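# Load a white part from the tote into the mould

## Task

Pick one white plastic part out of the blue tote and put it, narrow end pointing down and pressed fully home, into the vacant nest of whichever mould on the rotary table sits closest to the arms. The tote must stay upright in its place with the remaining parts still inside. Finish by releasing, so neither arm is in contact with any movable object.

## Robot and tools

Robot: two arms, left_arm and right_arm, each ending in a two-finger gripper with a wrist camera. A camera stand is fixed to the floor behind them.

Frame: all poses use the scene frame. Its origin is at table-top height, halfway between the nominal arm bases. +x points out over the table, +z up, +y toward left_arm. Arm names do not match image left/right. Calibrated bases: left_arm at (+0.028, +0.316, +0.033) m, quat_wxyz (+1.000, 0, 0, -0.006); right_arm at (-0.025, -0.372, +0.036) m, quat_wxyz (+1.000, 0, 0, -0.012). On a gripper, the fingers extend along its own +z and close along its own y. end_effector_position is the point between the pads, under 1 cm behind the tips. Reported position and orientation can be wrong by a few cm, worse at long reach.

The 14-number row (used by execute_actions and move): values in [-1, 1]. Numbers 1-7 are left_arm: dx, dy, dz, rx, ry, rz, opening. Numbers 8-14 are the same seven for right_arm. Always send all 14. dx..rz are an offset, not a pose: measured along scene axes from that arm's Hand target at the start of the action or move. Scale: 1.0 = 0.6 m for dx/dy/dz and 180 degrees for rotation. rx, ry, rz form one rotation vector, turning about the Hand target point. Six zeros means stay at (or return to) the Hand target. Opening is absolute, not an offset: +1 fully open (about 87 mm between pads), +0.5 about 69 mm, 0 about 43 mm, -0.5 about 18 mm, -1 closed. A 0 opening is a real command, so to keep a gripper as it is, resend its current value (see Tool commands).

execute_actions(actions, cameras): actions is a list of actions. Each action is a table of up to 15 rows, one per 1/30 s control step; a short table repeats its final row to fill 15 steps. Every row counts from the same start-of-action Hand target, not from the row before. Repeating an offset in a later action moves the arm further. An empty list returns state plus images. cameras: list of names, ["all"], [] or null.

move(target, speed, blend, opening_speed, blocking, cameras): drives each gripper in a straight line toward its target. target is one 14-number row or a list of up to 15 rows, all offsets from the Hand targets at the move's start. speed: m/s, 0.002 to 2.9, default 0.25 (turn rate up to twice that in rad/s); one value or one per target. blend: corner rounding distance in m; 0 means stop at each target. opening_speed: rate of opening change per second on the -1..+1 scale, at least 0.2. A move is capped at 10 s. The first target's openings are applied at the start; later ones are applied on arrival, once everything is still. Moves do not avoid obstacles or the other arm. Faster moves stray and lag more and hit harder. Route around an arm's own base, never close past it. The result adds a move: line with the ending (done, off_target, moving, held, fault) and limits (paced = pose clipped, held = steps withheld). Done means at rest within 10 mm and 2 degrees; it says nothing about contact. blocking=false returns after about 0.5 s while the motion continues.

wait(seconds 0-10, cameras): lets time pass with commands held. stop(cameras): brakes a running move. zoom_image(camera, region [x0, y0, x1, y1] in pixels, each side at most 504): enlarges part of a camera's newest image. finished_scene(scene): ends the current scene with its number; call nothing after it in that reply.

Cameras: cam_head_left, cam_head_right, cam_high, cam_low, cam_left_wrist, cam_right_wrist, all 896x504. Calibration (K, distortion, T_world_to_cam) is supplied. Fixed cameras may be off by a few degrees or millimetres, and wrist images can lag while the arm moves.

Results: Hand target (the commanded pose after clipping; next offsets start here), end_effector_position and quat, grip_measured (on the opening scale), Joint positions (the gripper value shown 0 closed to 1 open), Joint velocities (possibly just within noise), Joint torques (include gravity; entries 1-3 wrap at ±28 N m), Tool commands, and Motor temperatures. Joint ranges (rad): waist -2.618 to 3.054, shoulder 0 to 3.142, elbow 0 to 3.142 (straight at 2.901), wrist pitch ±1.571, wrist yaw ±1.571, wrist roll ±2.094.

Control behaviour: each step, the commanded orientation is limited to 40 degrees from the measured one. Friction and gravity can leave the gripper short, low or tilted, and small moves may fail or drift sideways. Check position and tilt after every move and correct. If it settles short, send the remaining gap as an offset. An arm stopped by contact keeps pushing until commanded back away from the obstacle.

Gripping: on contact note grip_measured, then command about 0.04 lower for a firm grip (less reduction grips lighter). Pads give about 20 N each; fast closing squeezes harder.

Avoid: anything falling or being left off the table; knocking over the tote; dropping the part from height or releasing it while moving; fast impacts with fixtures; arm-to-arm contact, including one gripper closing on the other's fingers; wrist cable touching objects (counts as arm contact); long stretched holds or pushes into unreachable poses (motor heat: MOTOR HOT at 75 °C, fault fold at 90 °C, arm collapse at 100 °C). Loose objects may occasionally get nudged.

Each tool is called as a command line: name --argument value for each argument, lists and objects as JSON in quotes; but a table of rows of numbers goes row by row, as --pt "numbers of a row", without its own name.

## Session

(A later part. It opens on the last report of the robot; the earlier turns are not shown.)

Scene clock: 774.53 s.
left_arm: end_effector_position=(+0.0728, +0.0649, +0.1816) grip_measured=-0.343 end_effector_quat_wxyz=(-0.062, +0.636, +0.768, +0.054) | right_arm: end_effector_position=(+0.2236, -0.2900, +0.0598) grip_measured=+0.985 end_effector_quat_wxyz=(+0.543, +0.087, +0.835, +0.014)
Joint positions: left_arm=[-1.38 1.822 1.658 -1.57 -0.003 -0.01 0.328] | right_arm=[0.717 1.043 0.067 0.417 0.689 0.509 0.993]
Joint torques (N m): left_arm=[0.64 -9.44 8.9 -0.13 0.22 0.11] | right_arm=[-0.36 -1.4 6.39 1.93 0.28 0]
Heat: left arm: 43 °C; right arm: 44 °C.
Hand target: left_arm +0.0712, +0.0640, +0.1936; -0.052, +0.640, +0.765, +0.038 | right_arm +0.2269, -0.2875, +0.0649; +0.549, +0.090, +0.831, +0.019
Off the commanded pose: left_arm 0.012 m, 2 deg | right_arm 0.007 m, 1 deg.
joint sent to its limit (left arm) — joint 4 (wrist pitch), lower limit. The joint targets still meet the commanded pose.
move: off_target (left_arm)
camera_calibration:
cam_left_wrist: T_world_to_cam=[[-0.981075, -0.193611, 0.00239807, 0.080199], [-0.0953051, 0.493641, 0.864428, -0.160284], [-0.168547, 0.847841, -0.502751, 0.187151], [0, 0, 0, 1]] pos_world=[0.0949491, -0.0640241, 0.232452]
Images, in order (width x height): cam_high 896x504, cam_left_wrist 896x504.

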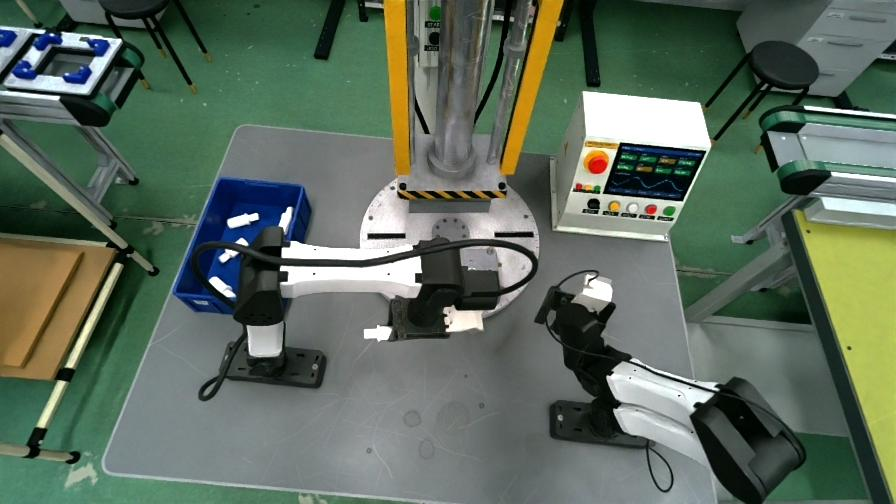

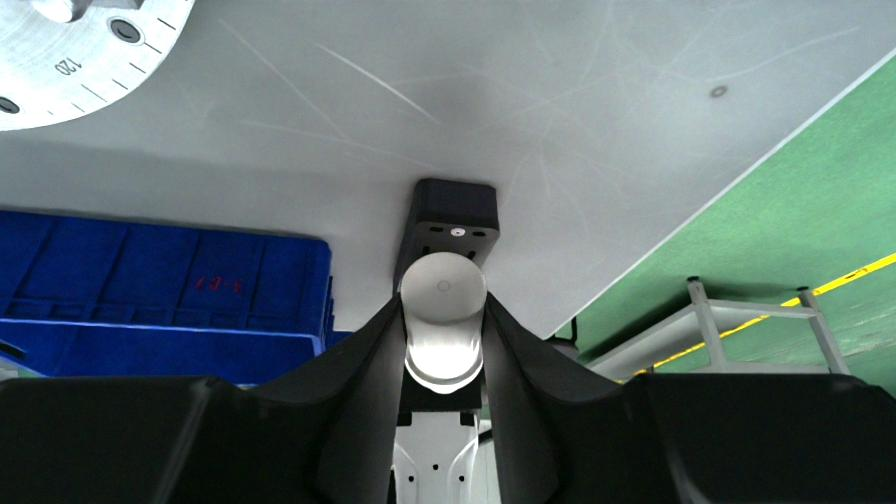

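move --target '[0.048,-0.24,0.06,-0.4147,-0.352,0.2531,-0.5,0,0,0,0,0,0,1]' --speed 0.15 --cameras '["all"]'

Scene clock: 808.13 s.
left_arm: end_effector_position=(+0.1012, -0.0816, +0.2310) grip_measured=-0.343 end_effector_quat_wxyz=(+0.669, +0.128, +0.723, -0.118) | right_arm: end_effector_position=(+0.2236, -0.2900, +0.0598) grip_measured=+0.985 end_effector_quat_wxyz=(+0.543, +0.087, +0.835, +0.014)
Joint positions: left_arm=[-1.811 1.692 1.148 -0.136 -1.446 -0.675 0.328] | right_arm=[0.717 1.043 0.067 0.417 0.689 0.509 0.993]
Joint torques (N m): left_arm=[0.09 -6.71 6.6 1.35 -0.54 0.03] | right_arm=[-0.29 -1.46 6.39 1.92 0.29 -0.01]
Motor temperatures (°C): left_arm=[29 41 44 30 27 29 30] | right_arm=[30 35 44 40 27 28 31]
Heat: left arm: 44 °C; right arm: 44 °C.
Hand target: left_arm +0.1000, -0.0800, +0.2296; +0.678, +0.126, +0.715, -0.119 | right_arm +0.2269, -0.2875, +0.0649; +0.549, +0.090, +0.831, +0.019
Off the commanded pose: left_arm 0.002 m, 1 deg | right_arm 0.007 m, 1 deg.
move: done
camera_calibration:
cam_left_wrist: T_world_to_cam=[[-0.349663, -0.936857, 0.0058023, -0.0457868], [-0.767812, 0.283011, -0.574779, 0.255321], [0.536844, -0.205434, -0.818288, 0.256425], [0, 0, 0, 1]] pos_world=[0.0423682, -0.0624758, 0.356848]

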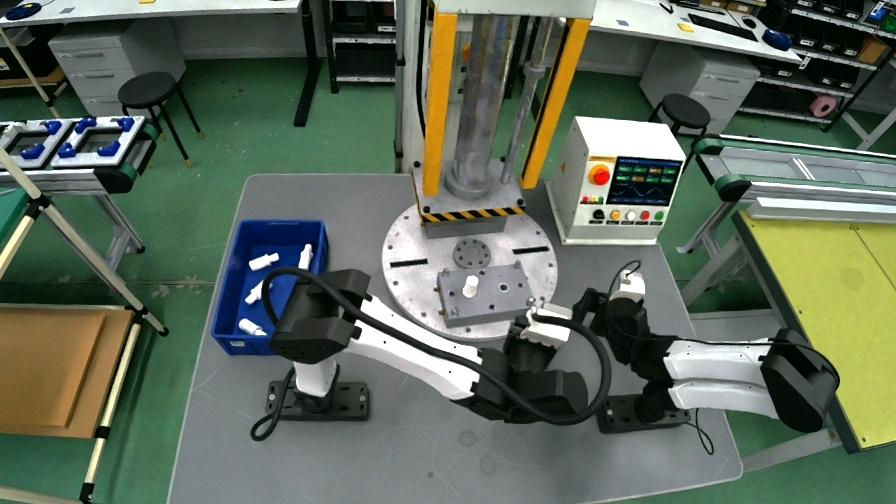

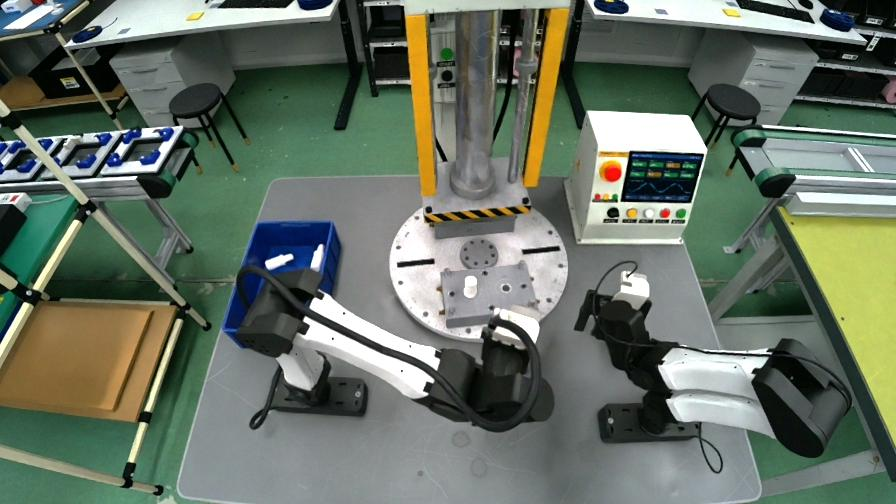

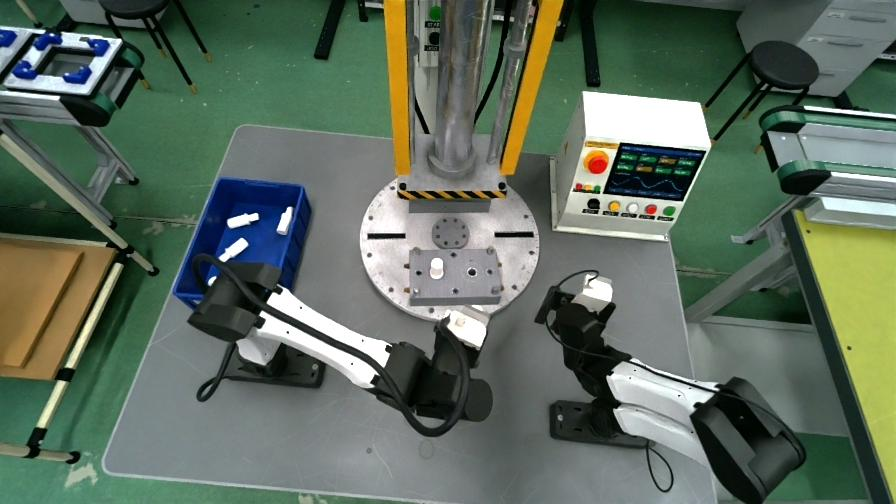

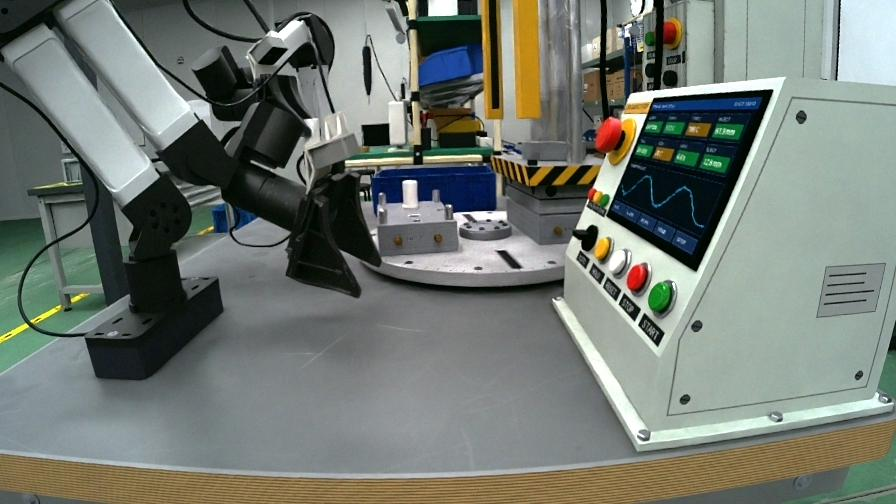

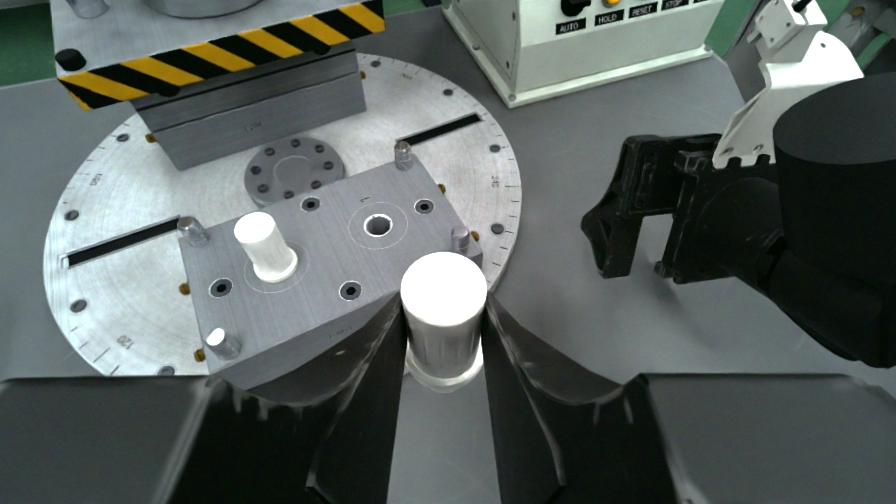

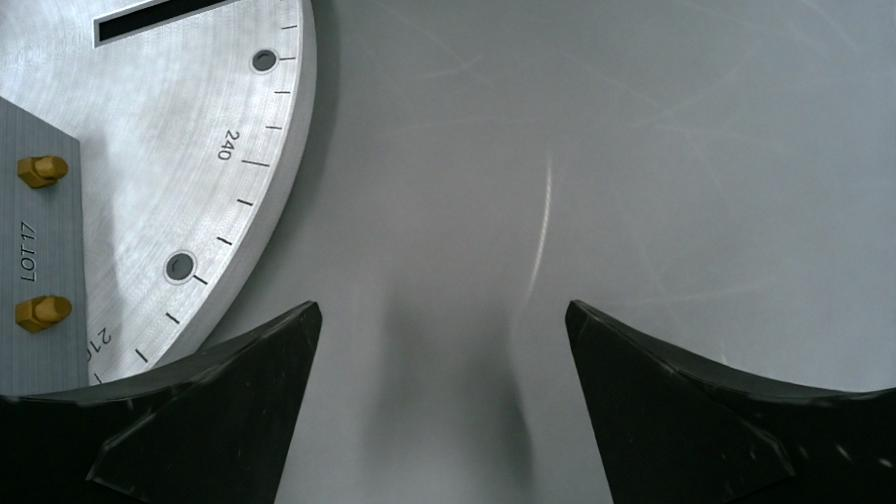

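move --target '[0,0,0,0,0,0,-0.5,-0.06,-0.2,0.15,0,0,0,1]' --speed 0.12 --cameras '["cam_low"]'

Scene clock: 855.63 s.
left_arm: end_effector_position=(+0.1012, -0.0816, +0.2310) grip_measured=-0.343 end_effector_quat_wxyz=(+0.669, +0.128, +0.723, -0.118) | right_arm: end_effector_position=(+0.1902, -0.4073, +0.1445) grip_measured=+0.985 end_effector_quat_wxyz=(+0.544, +0.097, +0.833, +0.021)
Joint positions: left_arm=[-1.811 1.692 1.148 -0.136 -1.446 -0.675 0.328] | right_arm=[-0.382 0.279 0.289 -0.45 -0.298 0.017 0.993]
Joint torques (N m): left_arm=[0.1 -6.67 6.86 1.26 -0.55 -0.04] | right_arm=[-0.81 1.94 9.7 2 -0.17 -0.11]
Heat: left arm: 43 °C; right arm: 45 °C.
Hand target: left_arm +0.0999, -0.0797, +0.2296; +0.674, +0.124, +0.719, -0.115 (not the last commanded pose) | right_arm +0.1909, -0.4075, +0.1550; +0.549, +0.090, +0.831, +0.020
Off the commanded pose: left_arm 0.002 m, 1 deg | right_arm 0.010 m, 1 deg.
move: done
Images, in order (width x height): cam_low 896x504.

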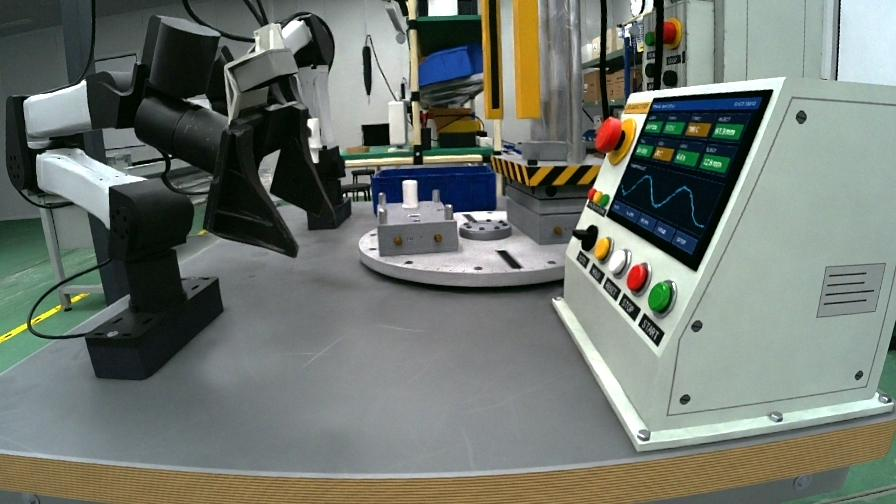

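zoom_image --camera "cam_low" --region '[280, 90, 460, 270]'

Scaled by 2.800 from the camera's 896x504 image, which has a finer 1280x720 frame.

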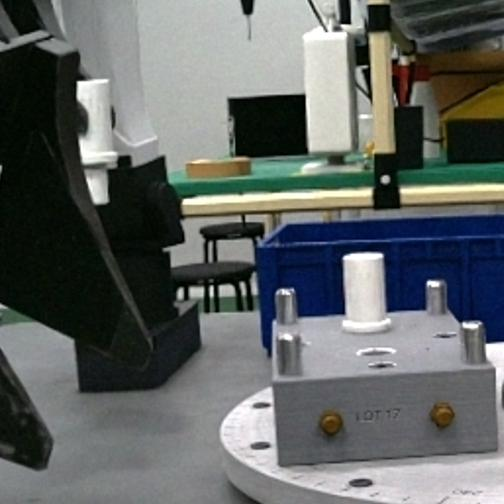

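move --target '[0.1635,-0.038,-0.04,0,0,-0.0556,-0.5,0,0,0,0,0,0,1]' --speed 0.1 --cameras '["cam_left_wrist","cam_low","cam_high","cam_head_right"]'

Scene clock: 867.47 s.
left_arm: end_effector_position=(+0.1974, -0.1023, +0.2062) grip_measured=-0.343 end_effector_quat_wxyz=(+0.661, +0.185, +0.707, -0.168) | right_arm: end_effector_position=(+0.1902, -0.4072, +0.1445) grip_measured=+0.985 end_effector_quat_wxyz=(+0.544, +0.097, +0.833, +0.021)
Joint positions: left_arm=[-1.502 1.692 0.869 0.694 -1.005 -0.103 0.328] | right_arm=[-0.382 0.279 0.289 -0.45 -0.299 0.017 0.993]
Joint torques (N m): left_arm=[1.01 -6.82 6.31 1.78 0.14 0.05] | right_arm=[-0.9 1.85 9.76 1.99 -0.12 -0.12]
Heat: left arm: 43 °C; right arm: 45 °C.
Hand target: left_arm +0.1980, -0.1025, +0.2055; +0.662, +0.186, +0.705, -0.174 | right_arm +0.1910, -0.4075, +0.1550; +0.549, +0.090, +0.831, +0.020
Off the commanded pose: left_arm 0.001 m, 1 deg | right_arm 0.010 m, 1 deg.
move: done
camera_calibration:
cam_left_wrist: T_world_to_cam=[[-0.49072, -0.871317, 0.00058697, 0.00425028], [-0.708696, 0.398741, -0.582026, 0.322398], [0.506895, -0.286028, -0.81317, 0.176891], [0, 0, 0, 1]] pos_world=[0.140903, -0.0742545, 0.331484]
Images, in order (width x height): cam_head_right 896x504, cam_high 896x504, cam_low 896x504, cam_left_wrist 896x504.

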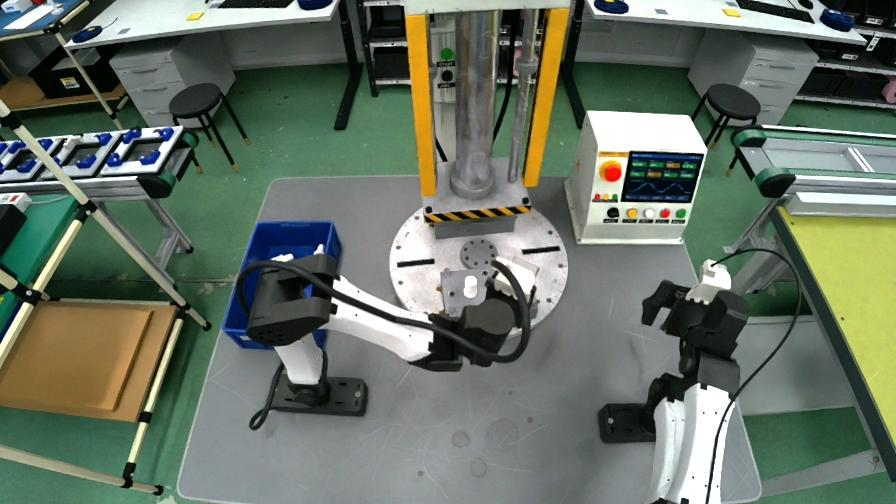

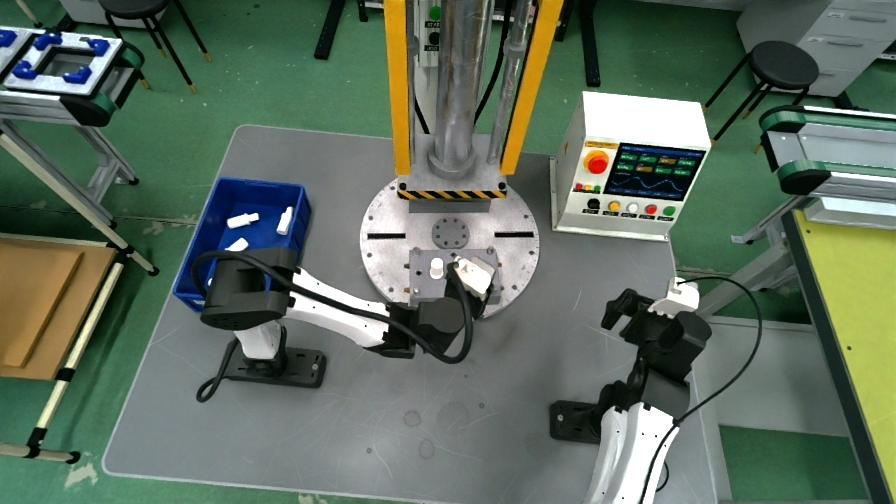

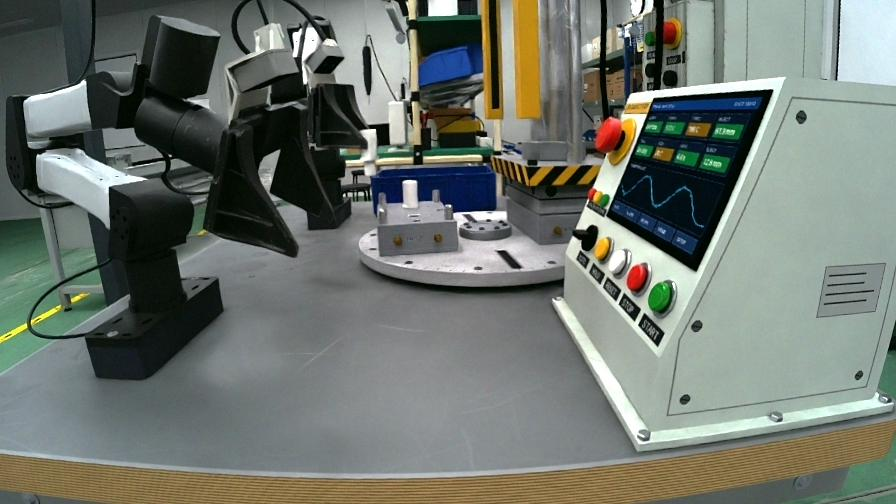

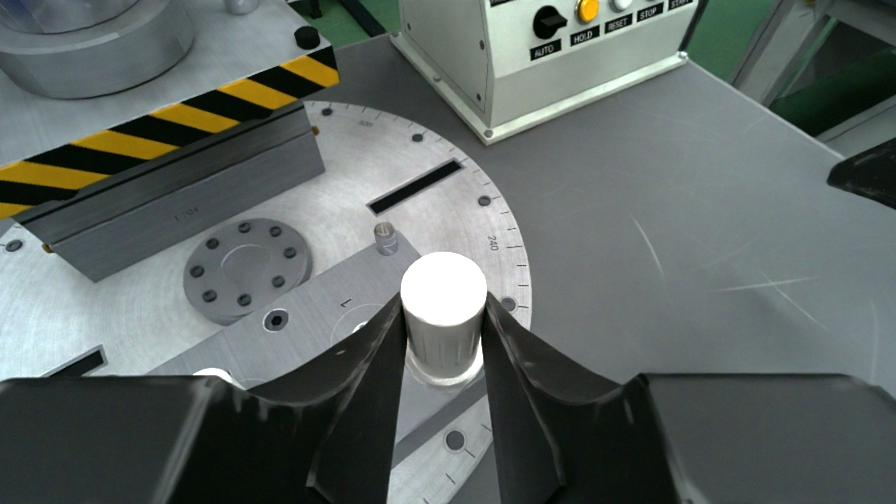

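move --target '[0.104,0.022,-0.0267,0,0,0,-0.5,0,0,0,0,0,0,1]' --speed 0.06 --cameras '["cam_left_wrist","cam_low","cam_high","cam_head_right"]'

Scene clock: 938.87 s.
left_arm: end_effector_position=(+0.2594, -0.0884, +0.1969) grip_measured=-0.343 end_effector_quat_wxyz=(+0.663, +0.179, +0.706, -0.174) | right_arm: end_effector_position=(+0.1902, -0.4072, +0.1445) grip_measured=+0.985 end_effector_quat_wxyz=(+0.544, +0.097, +0.833, +0.021)
Joint positions: left_arm=[-1.311 1.707 0.819 0.8 -0.816 -0.072 0.328] | right_arm=[-0.382 0.279 0.289 -0.45 -0.299 0.017 0.993]
Joint torques (N m): left_arm=[1.09 -5.46 6.28 1.89 0.22 0.08] | right_arm=[-0.91 1.98 9.77 1.98 -0.13 -0.11]
Motor temperatures (°C): left_arm=[29 40 43 34 27 29 30] | right_arm=[30 35 49 42 27 28 31]
Heat: left arm: 43 °C; right arm: 49 °C.
Hand target: left_arm +0.2604, -0.0893, +0.1896; +0.662, +0.186, +0.705, -0.174 | right_arm +0.1910, -0.4075, +0.1550; +0.549, +0.090, +0.831, +0.020
Off the commanded pose: left_arm 0.008 m, 1 deg | right_arm 0.011 m, 1 deg.
move: off_target (right_arm)
camera_calibration:
cam_left_wrist: T_world_to_cam=[[-0.490193, -0.871479, 0.0153139, 0.0437491], [-0.708467, 0.388144, -0.589422, 0.355914], [0.507725, -0.29978, -0.80768, 0.139428], [0, 0, 0, 1]] pos_world=[0.202808, -0.0582216, 0.321727]
Images, in order (width x height): cam_head_right 896x504, cam_high 896x504, cam_low 896x504, cam_left_wrist 896x504.

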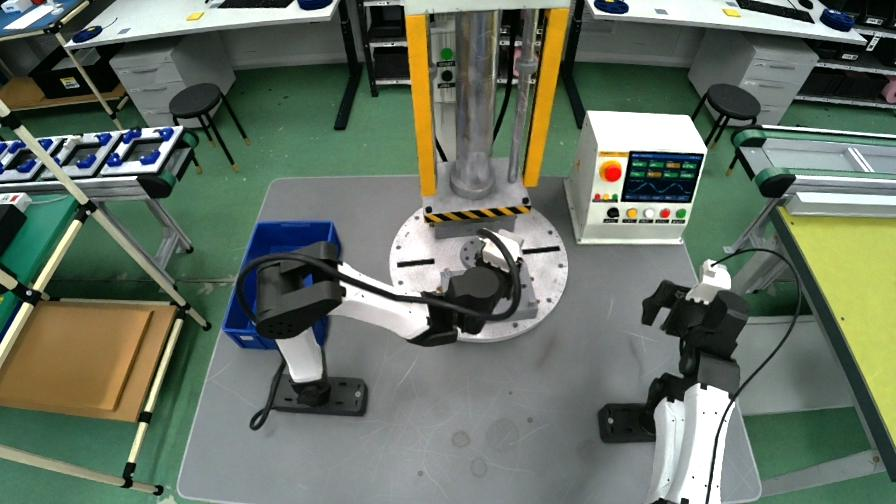

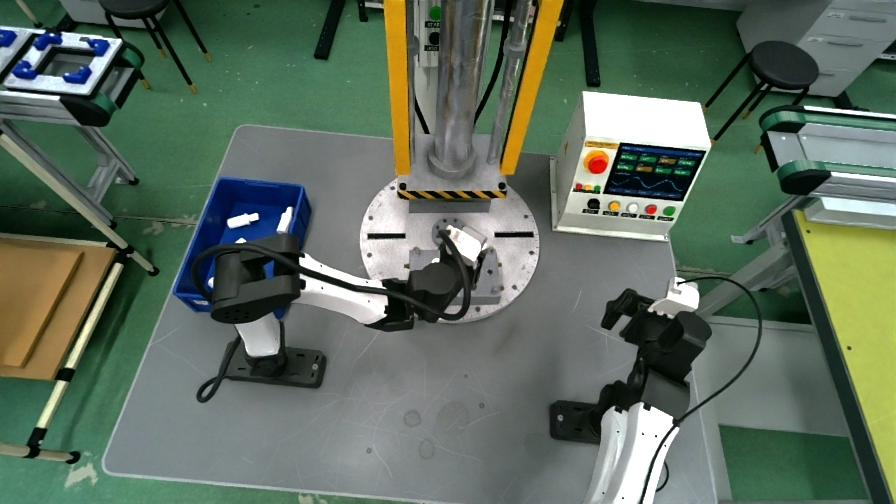

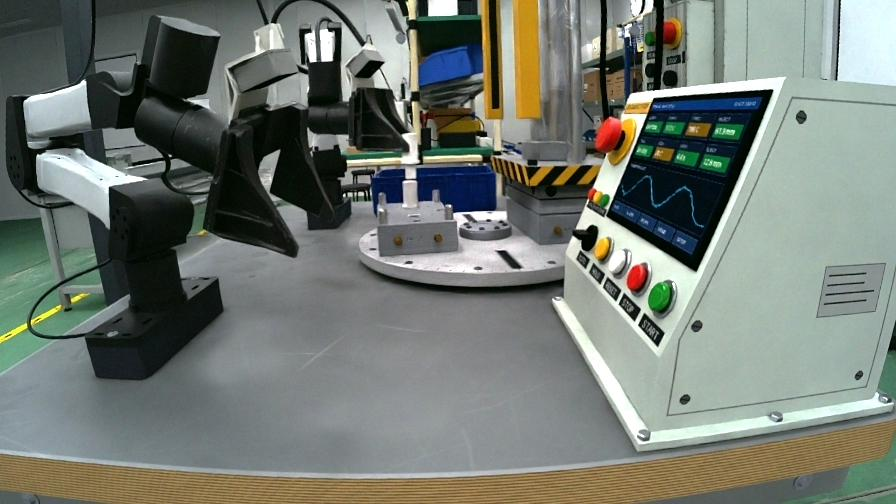

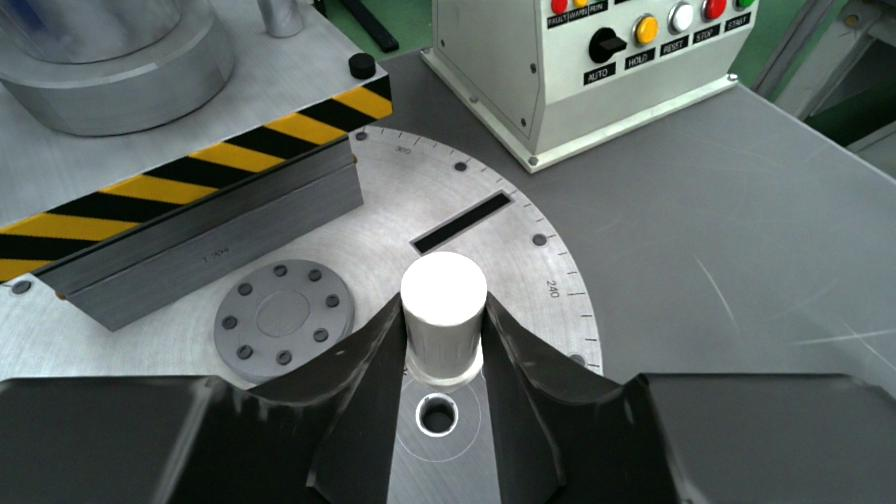

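zoom_image --camera "cam_left_wrist" --region '[370, 230, 520, 480]'

zoom_image --camera "cam_low" --region '[340, 80, 500, 270]'

zoom_image --camera "cam_high" --region '[390, 200, 530, 330]'

Scaled by 2.016 from the camera's 896x504 image, which has a finer 1280x720 frame.

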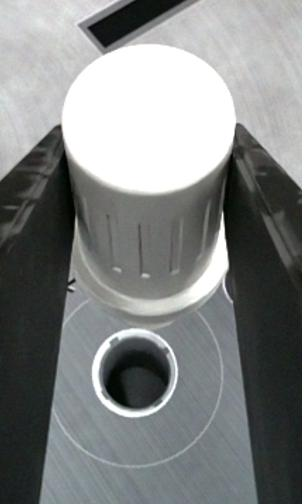

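Scaled by 2.653 from the camera's 896x504 image, which has a finer 1280x720 frame.

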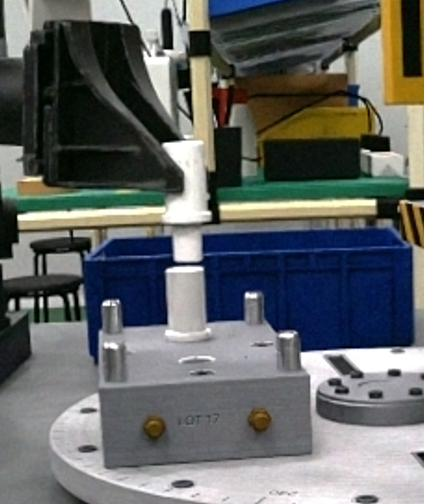

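Scaled by 3.600 from the camera's 896x504 image, which has a finer 1280x720 frame.

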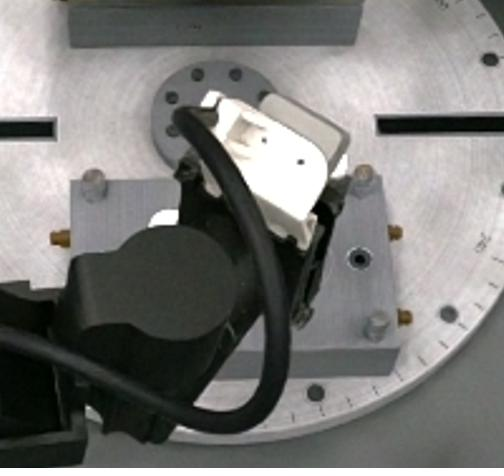

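zoom_image --camera "cam_low" --region '[375, 120, 465, 230]'

Scaled by 4.582 from the camera's 896x504 image, which has a finer 1280x720 frame.

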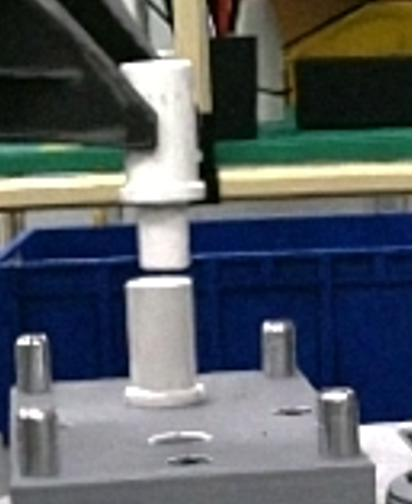

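move --target '[0.0045,0.0003,-0.06,0.0023,-0.0013,-0.0002,-0.5,0,0,0,0,0,0,1]' --speed 0.04 --cameras '["cam_left_wrist","cam_low"]'

zoom_image --camera "cam_left_wrist" --region '[370, 230, 520, 480]'

zoom_image --camera "cam_low" --region '[375, 120, 465, 230]'

Scene clock: 1025.57 s.
left_arm: end_effector_position=(+0.2610, -0.0894, +0.1595) grip_measured=-0.343 end_effector_quat_wxyz=(+0.663, +0.185, +0.705, -0.171) | right_arm: end_effector_position=(+0.1902, -0.4072, +0.1445) grip_measured=+0.985 end_effector_quat_wxyz=(+0.544, +0.097, +0.833, +0.021)
Joint positions: left_arm=[-1.307 1.819 0.768 0.959 -0.809 -0.062 0.328] | right_arm=[-0.382 0.279 0.289 -0.45 -0.299 0.017 0.993]
Joint torques (N m): left_arm=[1.36 -5.86 5.68 1.94 0.19 0.07] | right_arm=[-0.85 1.95 9.89 1.99 -0.14 -0.12]
Motor temperatures (°C): left_arm=[29 37 43 39 27 29 30] | right_arm=[30 35 51 42 27 28 31]
Heat: left arm: 43 °C; right arm: 51 °C.
Hand target: left_arm +0.2631, -0.0891, +0.1535; +0.663, +0.189, +0.704, -0.171 | right_arm +0.1910, -0.4075, +0.1550; +0.549, +0.090, +0.831, +0.020
Off the commanded pose: left_arm 0.006 m, 0 deg | right_arm 0.011 m, 1 deg.
move: off_target (right_arm)
camera_calibration:
cam_left_wrist: T_world_to_cam=[[-0.493414, -0.869791, 0.00255853, 0.047251], [-0.705207, 0.398323, -0.586534, 0.335057], [0.509143, -0.291208, -0.809921, 0.108785], [0, 0, 0, 1]] pos_world=[0.204212, -0.0606834, 0.284508]
Images, in order (width x height): cam_low 896x504, cam_left_wrist 896x504.

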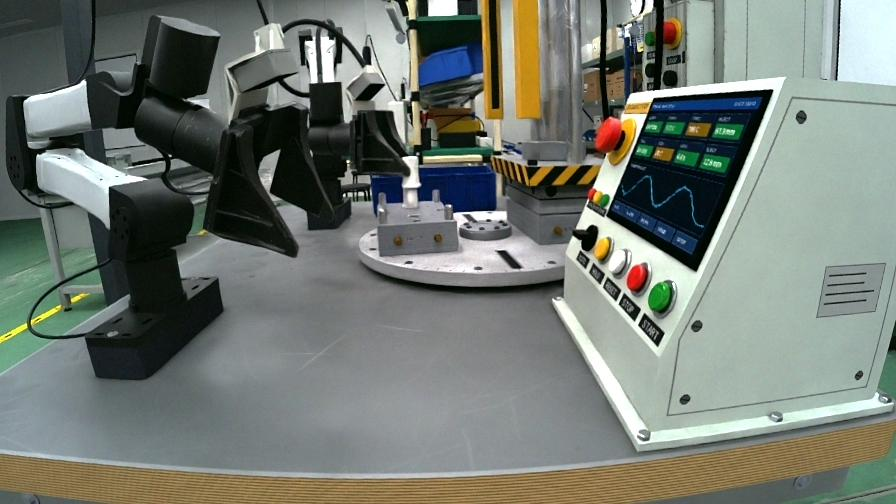

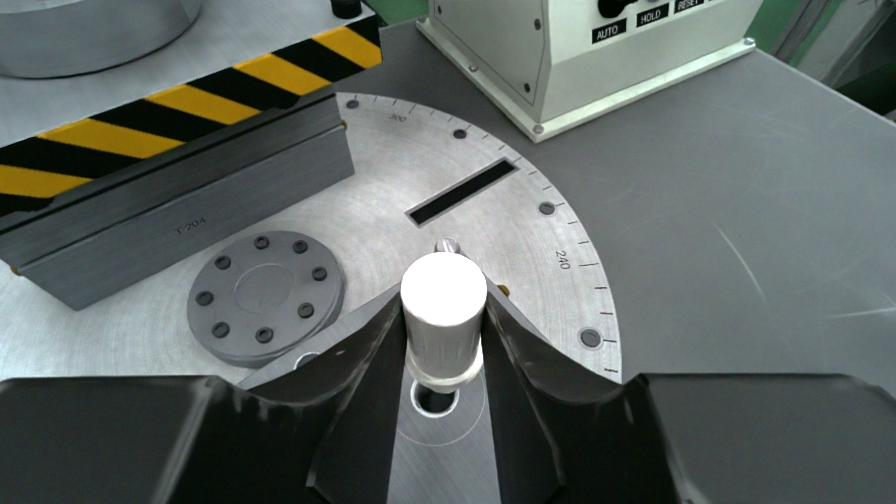

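Scaled by 2.016 from the camera's 896x504 image, which has a finer 1280x720 frame.

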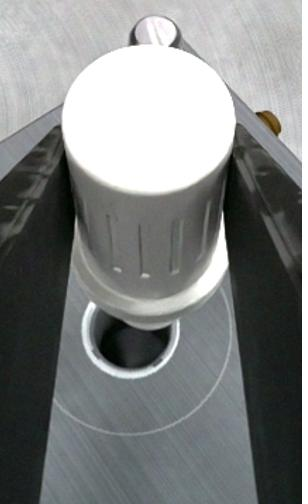

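Scaled by 4.582 from the camera's 896x504 image, which has a finer 1280x720 frame.

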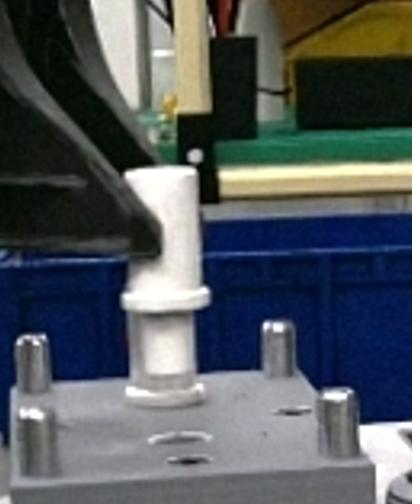

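move --target '[0.0036,0.0062,0,0,0,0,-0.5,0,0,0,0,0,0,1]' --speed 0.03 --cameras '["cam_left_wrist","cam_low"]'

zoom_image --camera "cam_left_wrist" --region '[370, 230, 520, 480]'

zoom_image --camera "cam_low" --region '[375, 120, 465, 230]'

Scene clock: 1054.07 s.
left_arm: end_effector_position=(+0.2635, -0.0859, +0.1560) grip_measured=-0.343 end_effector_quat_wxyz=(+0.661, +0.187, +0.707, -0.168) | right_arm: end_effector_position=(+0.1902, -0.4072, +0.1445) grip_measured=+0.985 end_effector_quat_wxyz=(+0.544, +0.097, +0.833, +0.021)
Joint positions: left_arm=[-1.297 1.819 0.756 0.964 -0.8 -0.061 0.328] | right_arm=[-0.382 0.279 0.289 -0.45 -0.299 0.017 0.993]
Joint torques (N m): left_arm=[1.28 -6.45 5.53 1.94 0.18 0.06] | right_arm=[-0.98 2 9.76 1.99 -0.12 -0.11]
Heat: left arm: 42 °C; right arm: 52 °C.
Hand target: left_arm +0.2653, -0.0854, +0.1535; +0.663, +0.189, +0.704, -0.171 | right_arm +0.1910, -0.4075, +0.1550; +0.549, +0.090, +0.831, +0.020
Off the commanded pose: left_arm 0.003 m, 1 deg | right_arm 0.011 m, 1 deg.
move: off_target (right_arm)
camera_calibration:
cam_left_wrist: T_world_to_cam=[[-0.492399, -0.870365, -0.00297772, 0.0521069], [-0.706844, 0.401881, -0.58212, 0.33336], [0.507853, -0.28453, -0.813098, 0.107088], [0, 0, 0, 1]] pos_world=[0.206906, -0.0581492, 0.281284]
Images, in order (width x height): cam_low 896x504, cam_left_wrist 896x504.

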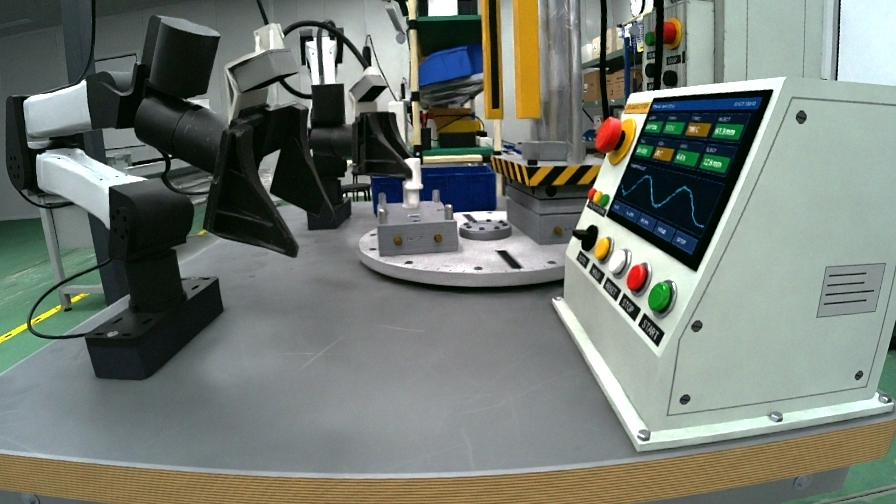

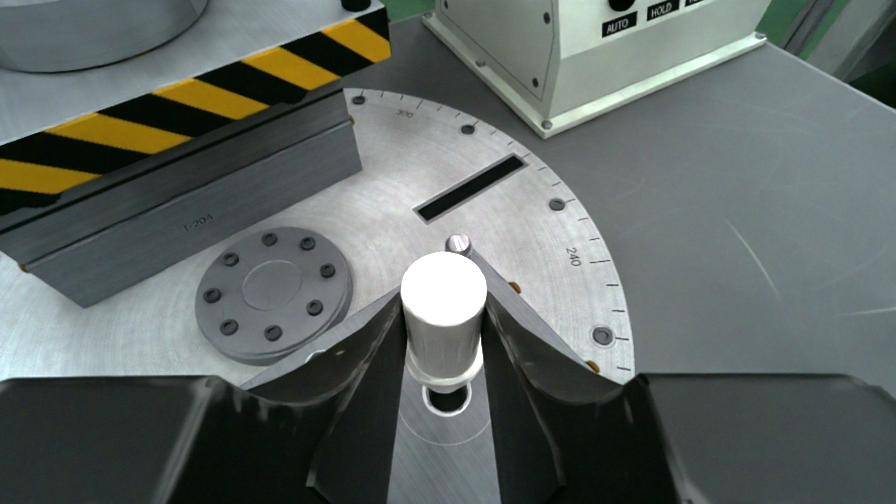

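Scaled by 2.016 from the camera's 896x504 image, which has a finer 1280x720 frame.

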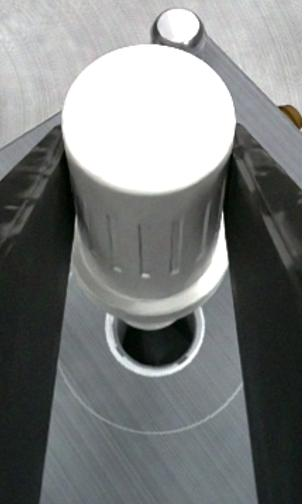

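Scaled by 4.582 from the camera's 896x504 image, which has a finer 1280x720 frame.

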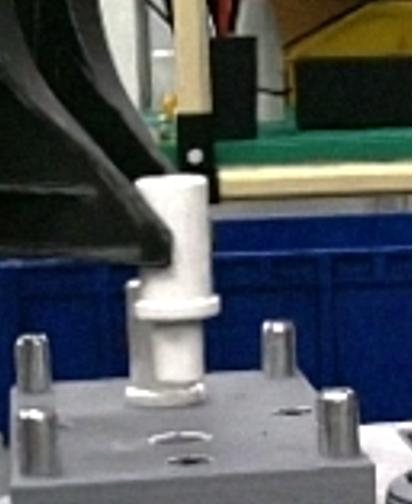

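move --target '[-0.002,-0.0008,0,0,0,0,-0.5,0,0,0,0,0,0,1]' --speed 0.02 --cameras '["cam_left_wrist"]'

zoom_image --camera "cam_left_wrist" --region '[370, 230, 520, 480]'

Scene clock: 1066.93 s.
left_arm: end_effector_position=(+0.2635, -0.0860, +0.1562) grip_measured=-0.343 end_effector_quat_wxyz=(+0.661, +0.187, +0.707, -0.168) | right_arm: end_effector_position=(+0.1902, -0.4072, +0.1445) grip_measured=+0.985 end_effector_quat_wxyz=(+0.544, +0.097, +0.833, +0.021)
Joint positions: left_arm=[-1.297 1.819 0.756 0.965 -0.799 -0.061 0.328] | right_arm=[-0.382 0.279 0.289 -0.45 -0.299 0.017 0.993]
Joint torques (N m): left_arm=[1.01 -6.42 5.6 1.94 0.15 0.06] | right_arm=[-0.99 1.94 9.84 1.98 -0.14 -0.13]
Heat: left arm: 42 °C; right arm: 52 °C.
Hand target: left_arm +0.2641, -0.0859, +0.1535; +0.663, +0.189, +0.704, -0.171 | right_arm +0.1910, -0.4075, +0.1550; +0.549, +0.090, +0.831, +0.020
Off the commanded pose: left_arm 0.003 m, 0 deg | right_arm 0.011 m, 1 deg.
move: off_target (right_arm)
camera_calibration:
cam_left_wrist: T_world_to_cam=[[-0.493108, -0.869964, -0.00270255, 0.052146], [-0.706348, 0.402178, -0.582517, 0.333377], [0.507855, -0.285335, -0.812814, 0.107094], [0, 0, 0, 1]] pos_world=[0.206806, -0.0581541, 0.281386]
Images, in order (width x height): cam_left_wrist 896x504.

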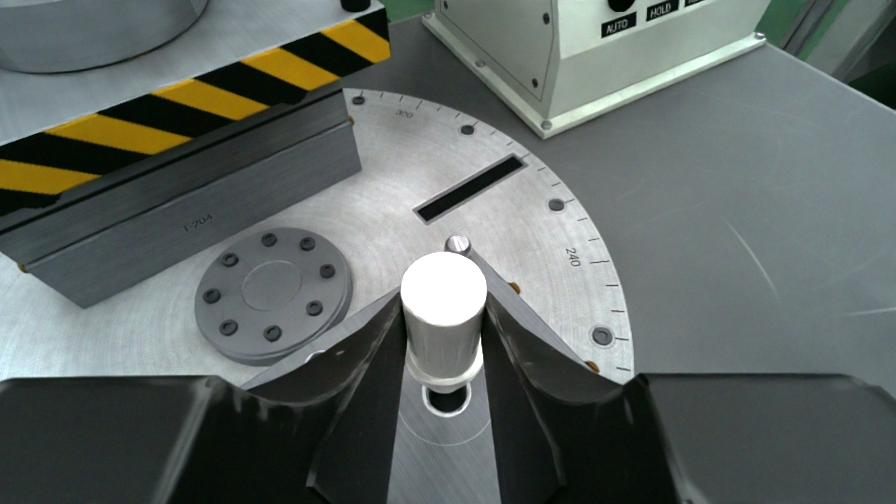

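Scaled by 2.016 from the camera's 896x504 image, which has a finer 1280x720 frame.

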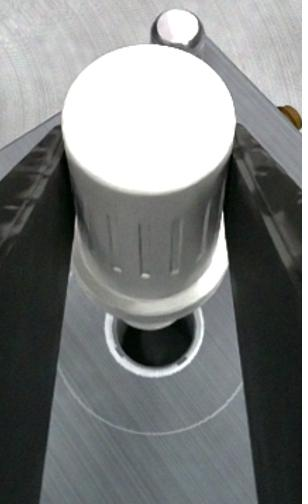

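move --target '[-0.0008,-0.0008,-0.0275,0,0,0,-0.5,0,0,0,0,0,0,1]' --speed 0.03 --cameras '["cam_left_wrist","cam_low"]'

zoom_image --camera "cam_left_wrist" --region '[370, 230, 520, 480]'

zoom_image --camera "cam_low" --region '[375, 120, 465, 230]'

Scene clock: 1078.37 s.
left_arm: end_effector_position=(+0.2635, -0.0863, +0.1424) grip_measured=-0.343 end_effector_quat_wxyz=(+0.662, +0.186, +0.706, -0.169) | right_arm: end_effector_position=(+0.1902, -0.4072, +0.1445) grip_measured=+0.985 end_effector_quat_wxyz=(+0.544, +0.097, +0.833, +0.021)
Joint positions: left_arm=[-1.297 1.869 0.739 1.035 -0.799 -0.061 0.328] | right_arm=[-0.382 0.279 0.289 -0.45 -0.299 0.017 0.993]
Joint torques (N m): left_arm=[0.87 -5.9 5.31 1.98 0.14 0.06] | right_arm=[-0.85 1.89 9.83 1.98 -0.13 -0.14]
Heat: left arm: 42 °C; right arm: 52 °C.
Hand target: left_arm +0.2636, -0.0864, +0.1371; +0.663, +0.189, +0.704, -0.171 | right_arm +0.1910, -0.4075, +0.1550; +0.549, +0.090, +0.831, +0.020
Off the commanded pose: left_arm 0.005 m, 0 deg | right_arm 0.011 m, 1 deg.
move: off_target (right_arm)
camera_calibration:
cam_left_wrist: T_world_to_cam=[[-0.493118, -0.869963, -0.000255517, 0.0515708], [-0.705822, 0.40025, -0.584478, 0.325447], [0.508576, -0.288036, -0.81141, 0.0952255], [0, 0, 0, 1]] pos_world=[0.206709, -0.0579674, 0.267497]
Images, in order (width x height): cam_low 896x504, cam_left_wrist 896x504.

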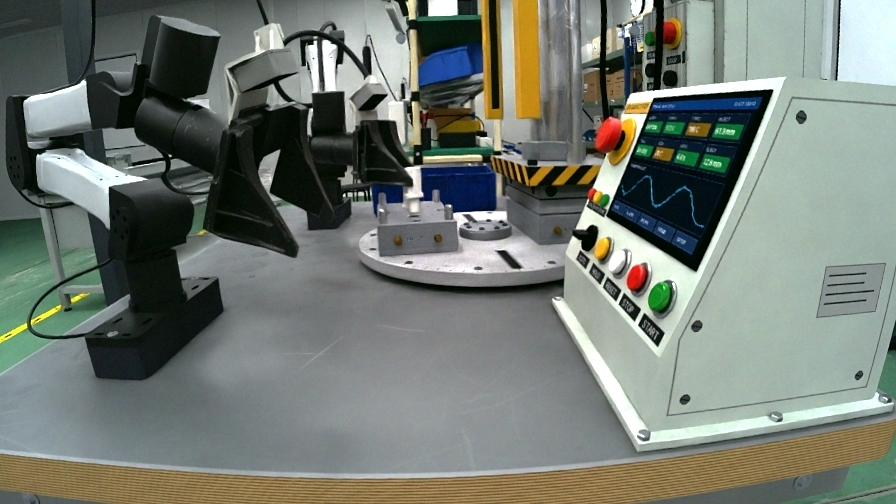

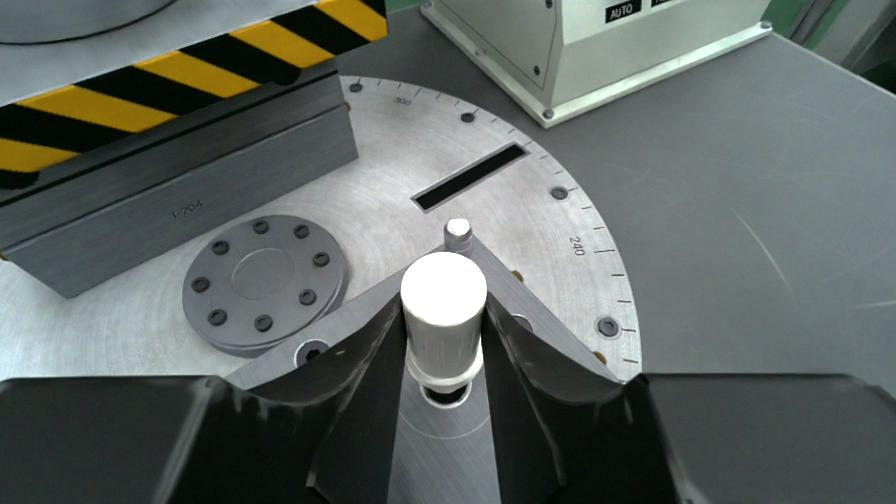

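Scaled by 2.016 from the camera's 896x504 image, which has a finer 1280x720 frame.

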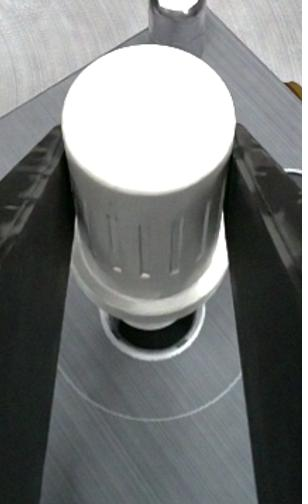

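Scaled by 4.582 from the camera's 896x504 image, which has a finer 1280x720 frame.

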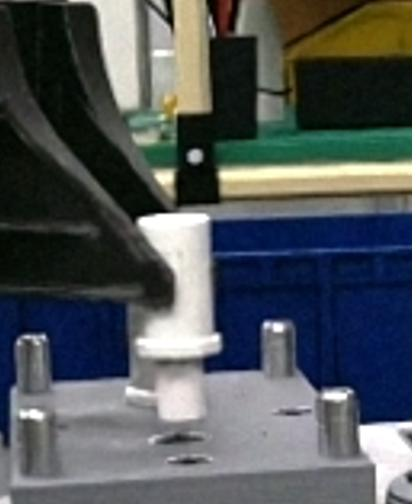

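zoom_image --camera "cam_left_wrist" --region '[405, 340, 485, 430]'

zoom_image --camera "cam_low" --region '[395, 155, 435, 225]'

Scaled by 5.600 from the camera's 896x504 image, which has a finer 1280x720 frame.

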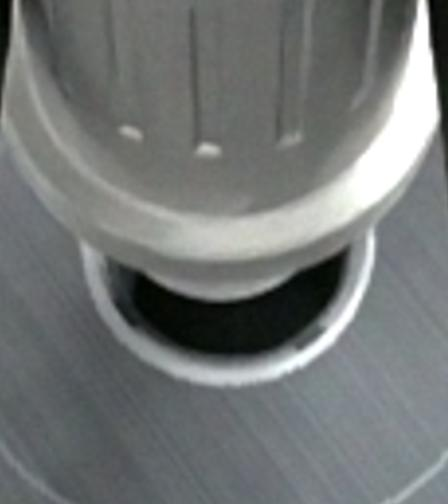

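Scaled by 7.200 from the camera's 896x504 image, which has a finer 1280x720 frame.

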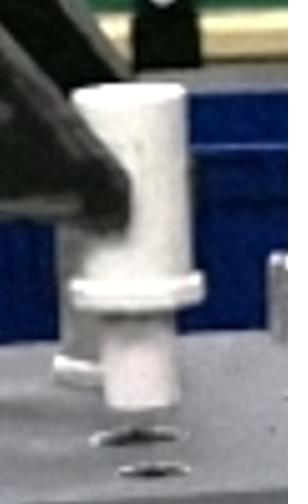

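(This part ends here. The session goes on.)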